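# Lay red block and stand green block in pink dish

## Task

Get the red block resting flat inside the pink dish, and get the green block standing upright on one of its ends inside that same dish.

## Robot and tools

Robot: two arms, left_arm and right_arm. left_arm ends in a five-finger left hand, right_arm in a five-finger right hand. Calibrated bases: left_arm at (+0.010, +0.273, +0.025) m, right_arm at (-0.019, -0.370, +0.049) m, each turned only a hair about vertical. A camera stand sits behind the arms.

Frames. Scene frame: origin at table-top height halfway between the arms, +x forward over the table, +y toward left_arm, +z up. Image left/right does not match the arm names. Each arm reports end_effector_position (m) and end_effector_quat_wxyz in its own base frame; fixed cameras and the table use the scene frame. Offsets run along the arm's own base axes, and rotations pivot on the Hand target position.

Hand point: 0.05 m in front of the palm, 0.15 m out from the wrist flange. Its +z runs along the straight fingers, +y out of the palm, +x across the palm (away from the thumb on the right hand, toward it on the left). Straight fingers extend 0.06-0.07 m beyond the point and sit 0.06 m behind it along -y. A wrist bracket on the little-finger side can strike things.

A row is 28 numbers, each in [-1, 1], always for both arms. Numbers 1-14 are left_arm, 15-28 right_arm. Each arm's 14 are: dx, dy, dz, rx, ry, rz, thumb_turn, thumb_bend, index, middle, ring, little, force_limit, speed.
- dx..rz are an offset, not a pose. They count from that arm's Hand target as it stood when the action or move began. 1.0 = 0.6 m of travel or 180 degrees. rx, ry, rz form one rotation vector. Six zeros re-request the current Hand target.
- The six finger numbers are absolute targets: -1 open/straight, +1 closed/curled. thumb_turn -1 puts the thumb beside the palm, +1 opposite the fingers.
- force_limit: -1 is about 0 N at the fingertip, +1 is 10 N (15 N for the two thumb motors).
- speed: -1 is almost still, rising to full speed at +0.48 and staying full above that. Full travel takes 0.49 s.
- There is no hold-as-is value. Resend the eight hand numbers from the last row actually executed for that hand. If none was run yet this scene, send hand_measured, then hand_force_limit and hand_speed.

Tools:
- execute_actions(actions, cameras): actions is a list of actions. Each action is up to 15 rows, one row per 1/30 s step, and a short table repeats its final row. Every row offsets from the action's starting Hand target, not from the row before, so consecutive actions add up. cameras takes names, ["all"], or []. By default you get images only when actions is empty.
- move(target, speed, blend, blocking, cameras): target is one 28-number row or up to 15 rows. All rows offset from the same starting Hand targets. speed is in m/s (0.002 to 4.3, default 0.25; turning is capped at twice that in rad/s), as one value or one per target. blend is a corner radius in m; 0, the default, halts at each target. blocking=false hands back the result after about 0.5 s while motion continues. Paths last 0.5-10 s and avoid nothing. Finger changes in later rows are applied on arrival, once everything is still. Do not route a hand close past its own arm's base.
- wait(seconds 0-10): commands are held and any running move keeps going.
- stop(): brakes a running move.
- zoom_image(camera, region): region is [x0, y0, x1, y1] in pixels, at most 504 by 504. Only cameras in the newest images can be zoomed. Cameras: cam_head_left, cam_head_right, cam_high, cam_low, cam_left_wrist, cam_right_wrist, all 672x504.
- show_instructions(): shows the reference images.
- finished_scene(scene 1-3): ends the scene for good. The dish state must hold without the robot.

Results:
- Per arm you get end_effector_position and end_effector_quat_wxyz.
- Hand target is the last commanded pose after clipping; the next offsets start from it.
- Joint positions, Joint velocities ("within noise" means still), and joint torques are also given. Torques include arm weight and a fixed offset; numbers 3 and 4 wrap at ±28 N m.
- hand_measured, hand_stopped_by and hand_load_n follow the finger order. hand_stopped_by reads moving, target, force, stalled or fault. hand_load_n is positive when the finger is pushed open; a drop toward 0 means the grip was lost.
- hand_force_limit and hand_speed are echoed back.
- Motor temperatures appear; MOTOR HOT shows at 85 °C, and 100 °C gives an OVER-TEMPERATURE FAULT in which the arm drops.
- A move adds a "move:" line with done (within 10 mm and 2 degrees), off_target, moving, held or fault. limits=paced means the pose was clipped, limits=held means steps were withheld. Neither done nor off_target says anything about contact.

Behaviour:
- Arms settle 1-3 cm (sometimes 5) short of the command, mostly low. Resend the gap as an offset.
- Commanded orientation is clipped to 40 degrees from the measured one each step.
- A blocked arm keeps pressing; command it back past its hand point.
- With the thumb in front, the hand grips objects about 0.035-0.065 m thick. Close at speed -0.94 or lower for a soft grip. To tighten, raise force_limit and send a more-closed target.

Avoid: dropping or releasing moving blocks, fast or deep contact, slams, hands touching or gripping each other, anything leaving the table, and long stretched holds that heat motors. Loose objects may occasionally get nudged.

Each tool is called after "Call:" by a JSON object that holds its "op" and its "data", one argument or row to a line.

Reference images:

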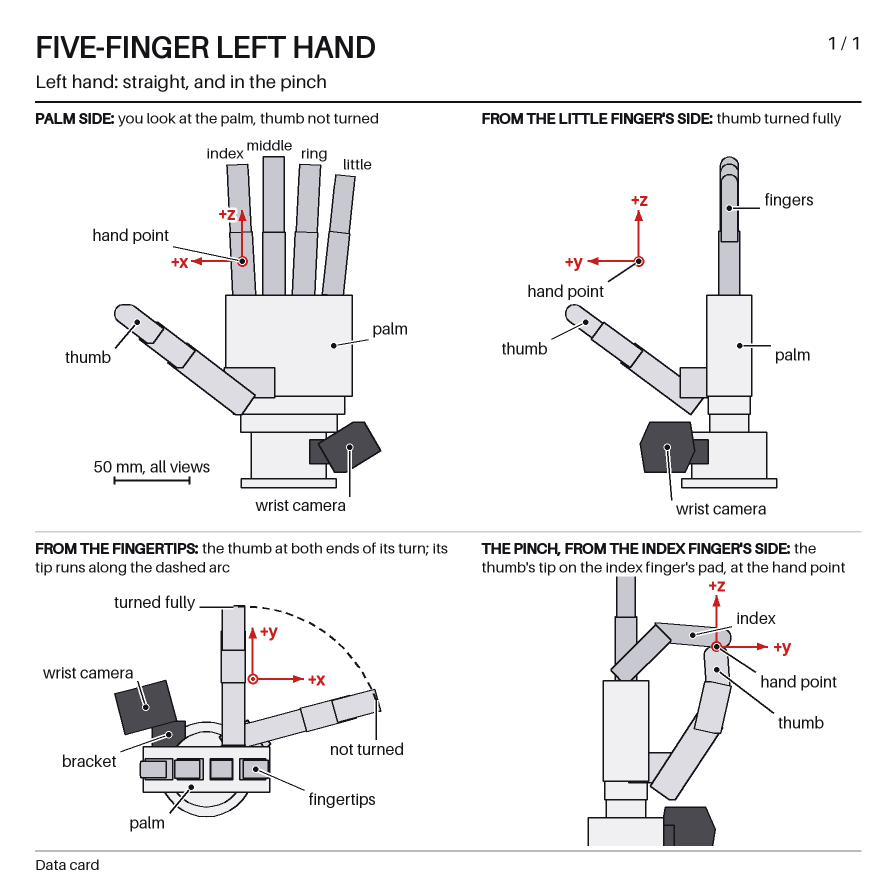

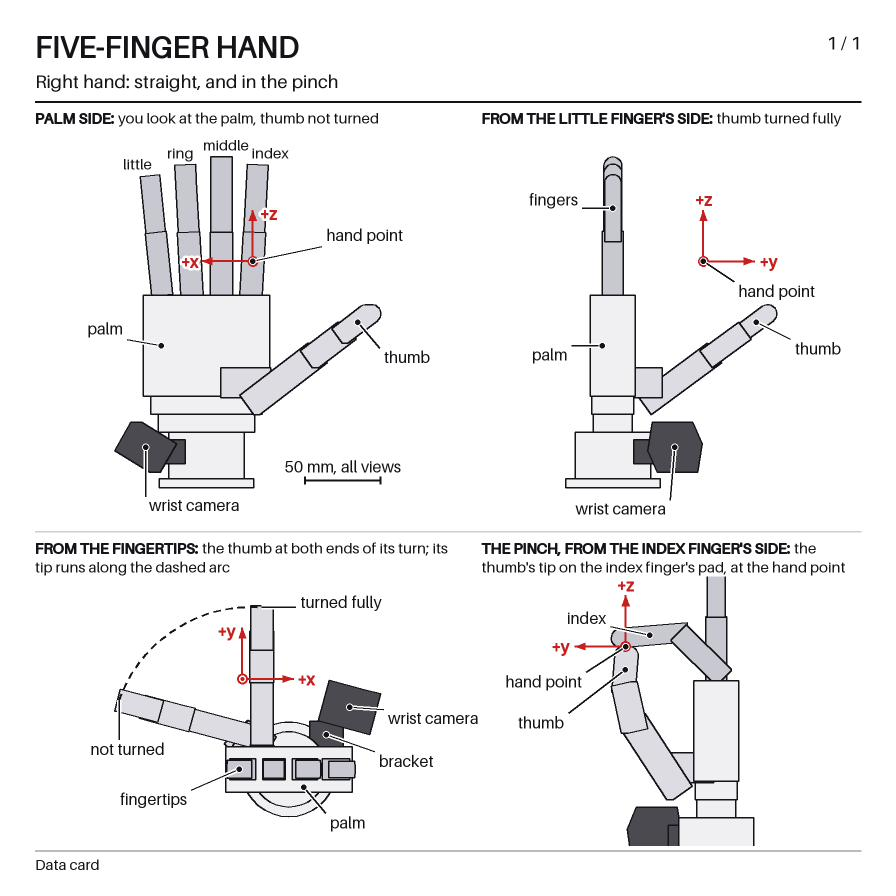

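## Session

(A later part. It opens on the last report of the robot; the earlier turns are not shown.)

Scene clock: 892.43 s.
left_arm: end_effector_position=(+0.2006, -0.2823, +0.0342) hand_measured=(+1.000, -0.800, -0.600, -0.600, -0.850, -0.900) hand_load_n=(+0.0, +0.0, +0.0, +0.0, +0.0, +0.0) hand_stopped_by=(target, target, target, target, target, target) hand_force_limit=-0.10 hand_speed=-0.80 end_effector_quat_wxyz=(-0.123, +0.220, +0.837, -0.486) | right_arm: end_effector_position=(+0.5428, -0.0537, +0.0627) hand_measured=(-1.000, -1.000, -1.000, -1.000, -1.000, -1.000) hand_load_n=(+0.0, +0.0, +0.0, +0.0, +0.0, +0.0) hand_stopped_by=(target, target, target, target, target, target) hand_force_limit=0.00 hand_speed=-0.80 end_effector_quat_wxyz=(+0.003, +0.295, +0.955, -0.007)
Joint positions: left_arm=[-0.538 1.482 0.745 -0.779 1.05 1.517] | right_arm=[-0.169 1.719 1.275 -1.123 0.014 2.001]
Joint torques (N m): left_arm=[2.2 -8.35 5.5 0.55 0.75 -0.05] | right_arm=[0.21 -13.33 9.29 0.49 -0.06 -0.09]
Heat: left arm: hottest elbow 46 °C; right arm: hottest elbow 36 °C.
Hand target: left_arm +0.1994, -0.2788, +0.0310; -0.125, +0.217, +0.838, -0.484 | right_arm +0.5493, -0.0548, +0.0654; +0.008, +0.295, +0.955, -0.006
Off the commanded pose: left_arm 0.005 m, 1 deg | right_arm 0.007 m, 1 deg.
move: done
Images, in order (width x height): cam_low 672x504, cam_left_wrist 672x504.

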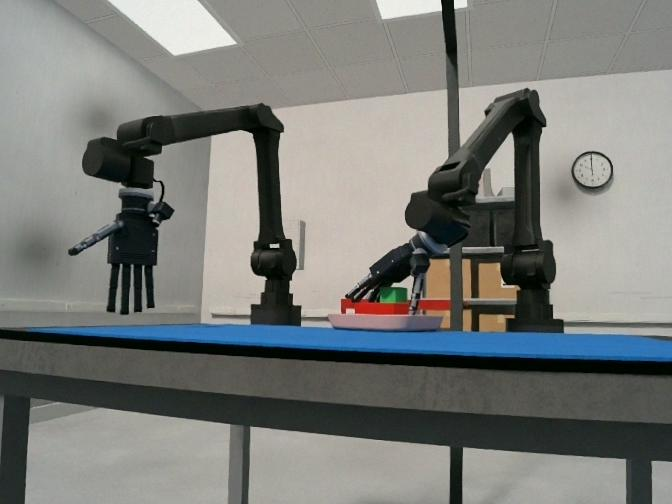

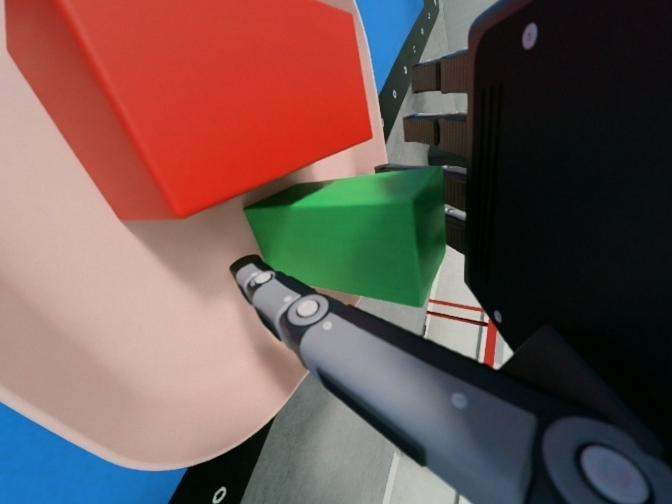

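Call:
{"op": "move", "data": {
  "target": [
    [0.02,-0.012,0.06,0,0,0,1,-1,-0.7,-0.7,-0.85,-0.9,-0.1,-0.8,0,0,0,0,0,0,-1,-1,-1,-1,-1,-1,0,-0.8],
    [0.03,-0.018,0.25,0,0,0,1,-1,-0.7,-0.7,-0.85,-0.9,-0.1,-0.8,0,0,0,0,0,0,-1,-1,-1,-1,-1,-1,0,-0.8]
  ],
  "speed": [0.06,0.1],
  "cameras": ["cam_low","cam_left_wrist","cam_high"]
}}

Call:
{"op": "zoom_image", "data": {
  "camera": "cam_low",
  "region": [310, 220, 490, 350]
}}

Scene clock: 903.37 s.
left_arm: end_effector_position=(+0.1981, -0.2807, +0.1573) hand_measured=(+1.000, -1.000, -0.700, -0.700, -0.850, -0.900) hand_load_n=(+0.0, +0.0, +0.0, +0.0, +0.0, +0.0) hand_stopped_by=(target, target, target, target, target, target) hand_force_limit=-0.10 hand_speed=-0.80 end_effector_quat_wxyz=(-0.154, +0.202, +0.842, -0.476) | right_arm: end_effector_position=(+0.5428, -0.0537, +0.0627) hand_measured=(-1.000, -1.000, -1.000, -1.000, -1.000, -1.000) hand_load_n=(+0.0, +0.0, +0.0, +0.0, +0.0, +0.0) hand_stopped_by=(target, target, target, target, target, target) hand_force_limit=0.00 hand_speed=-0.80 end_effector_quat_wxyz=(+0.003, +0.295, +0.955, -0.007)
Joint positions: left_arm=[-0.538 1.325 0.96 -1.225 1.049 1.517] | right_arm=[-0.169 1.719 1.275 -1.123 0.014 2.001]
Joint torques (N m): left_arm=[2.2 -8.23 12.22 0.06 0.78 -0.05] | right_arm=[0.5 -13.22 9.24 0.57 -0.06 -0.12]
Heat: left arm: hottest elbow 46 °C; right arm: hottest elbow 36 °C.
Hand target: left_arm +0.2175, -0.2896, +0.1811; -0.125, +0.217, +0.838, -0.484 | right_arm +0.5493, -0.0548, +0.0654; +0.008, +0.295, +0.955, -0.006
Off the commanded pose: left_arm 0.032 m, 4 deg | right_arm 0.007 m, 1 deg.
move: off_target (left_arm)
Images, in order (width x height): cam_high 672x504, cam_low 672x504, cam_left_wrist 672x504.

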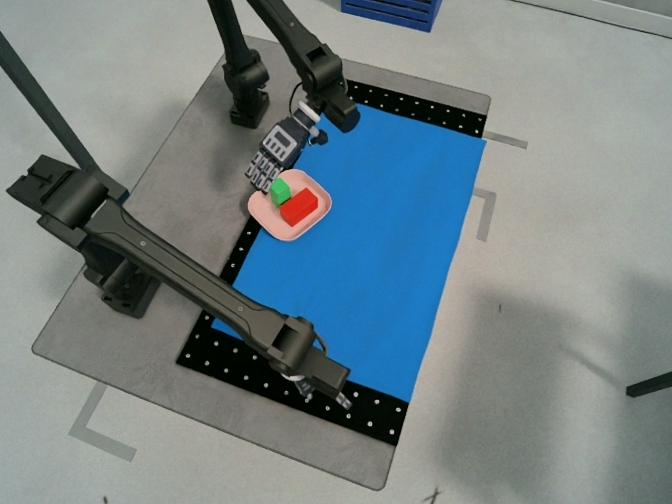

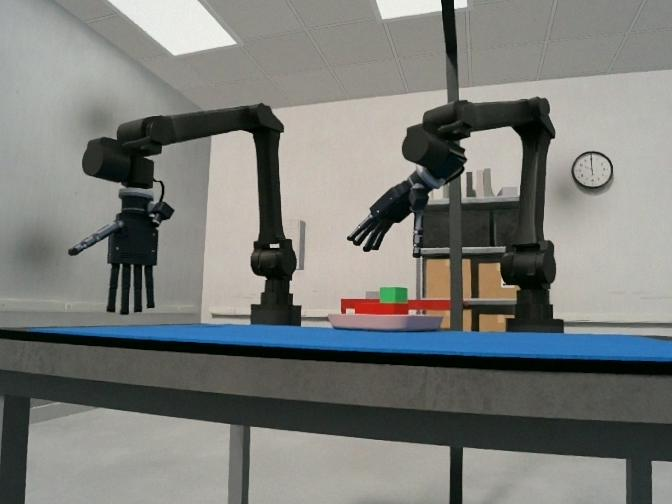

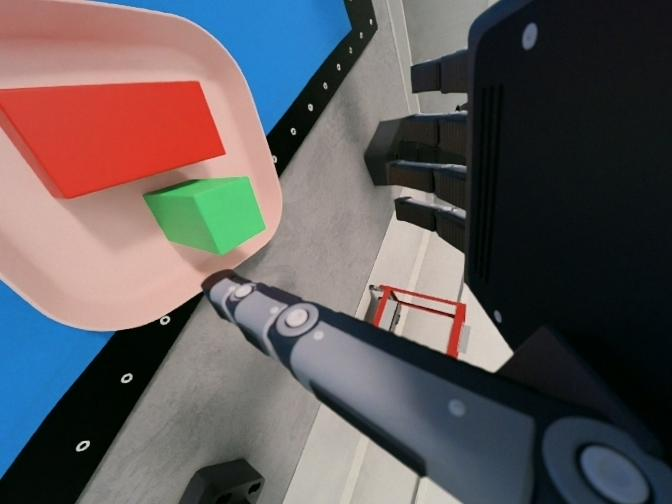

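Scaled by 2.800.

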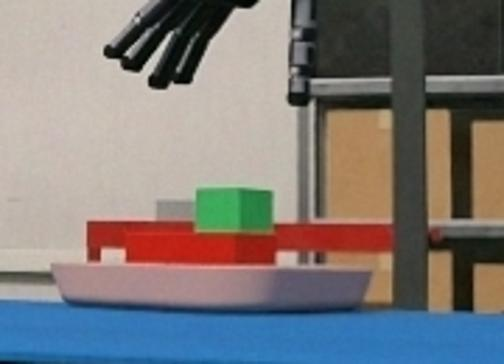

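Call:
{"op": "finished_scene", "data": {
  "scene": 2
}}

The scene is finished: the task was done.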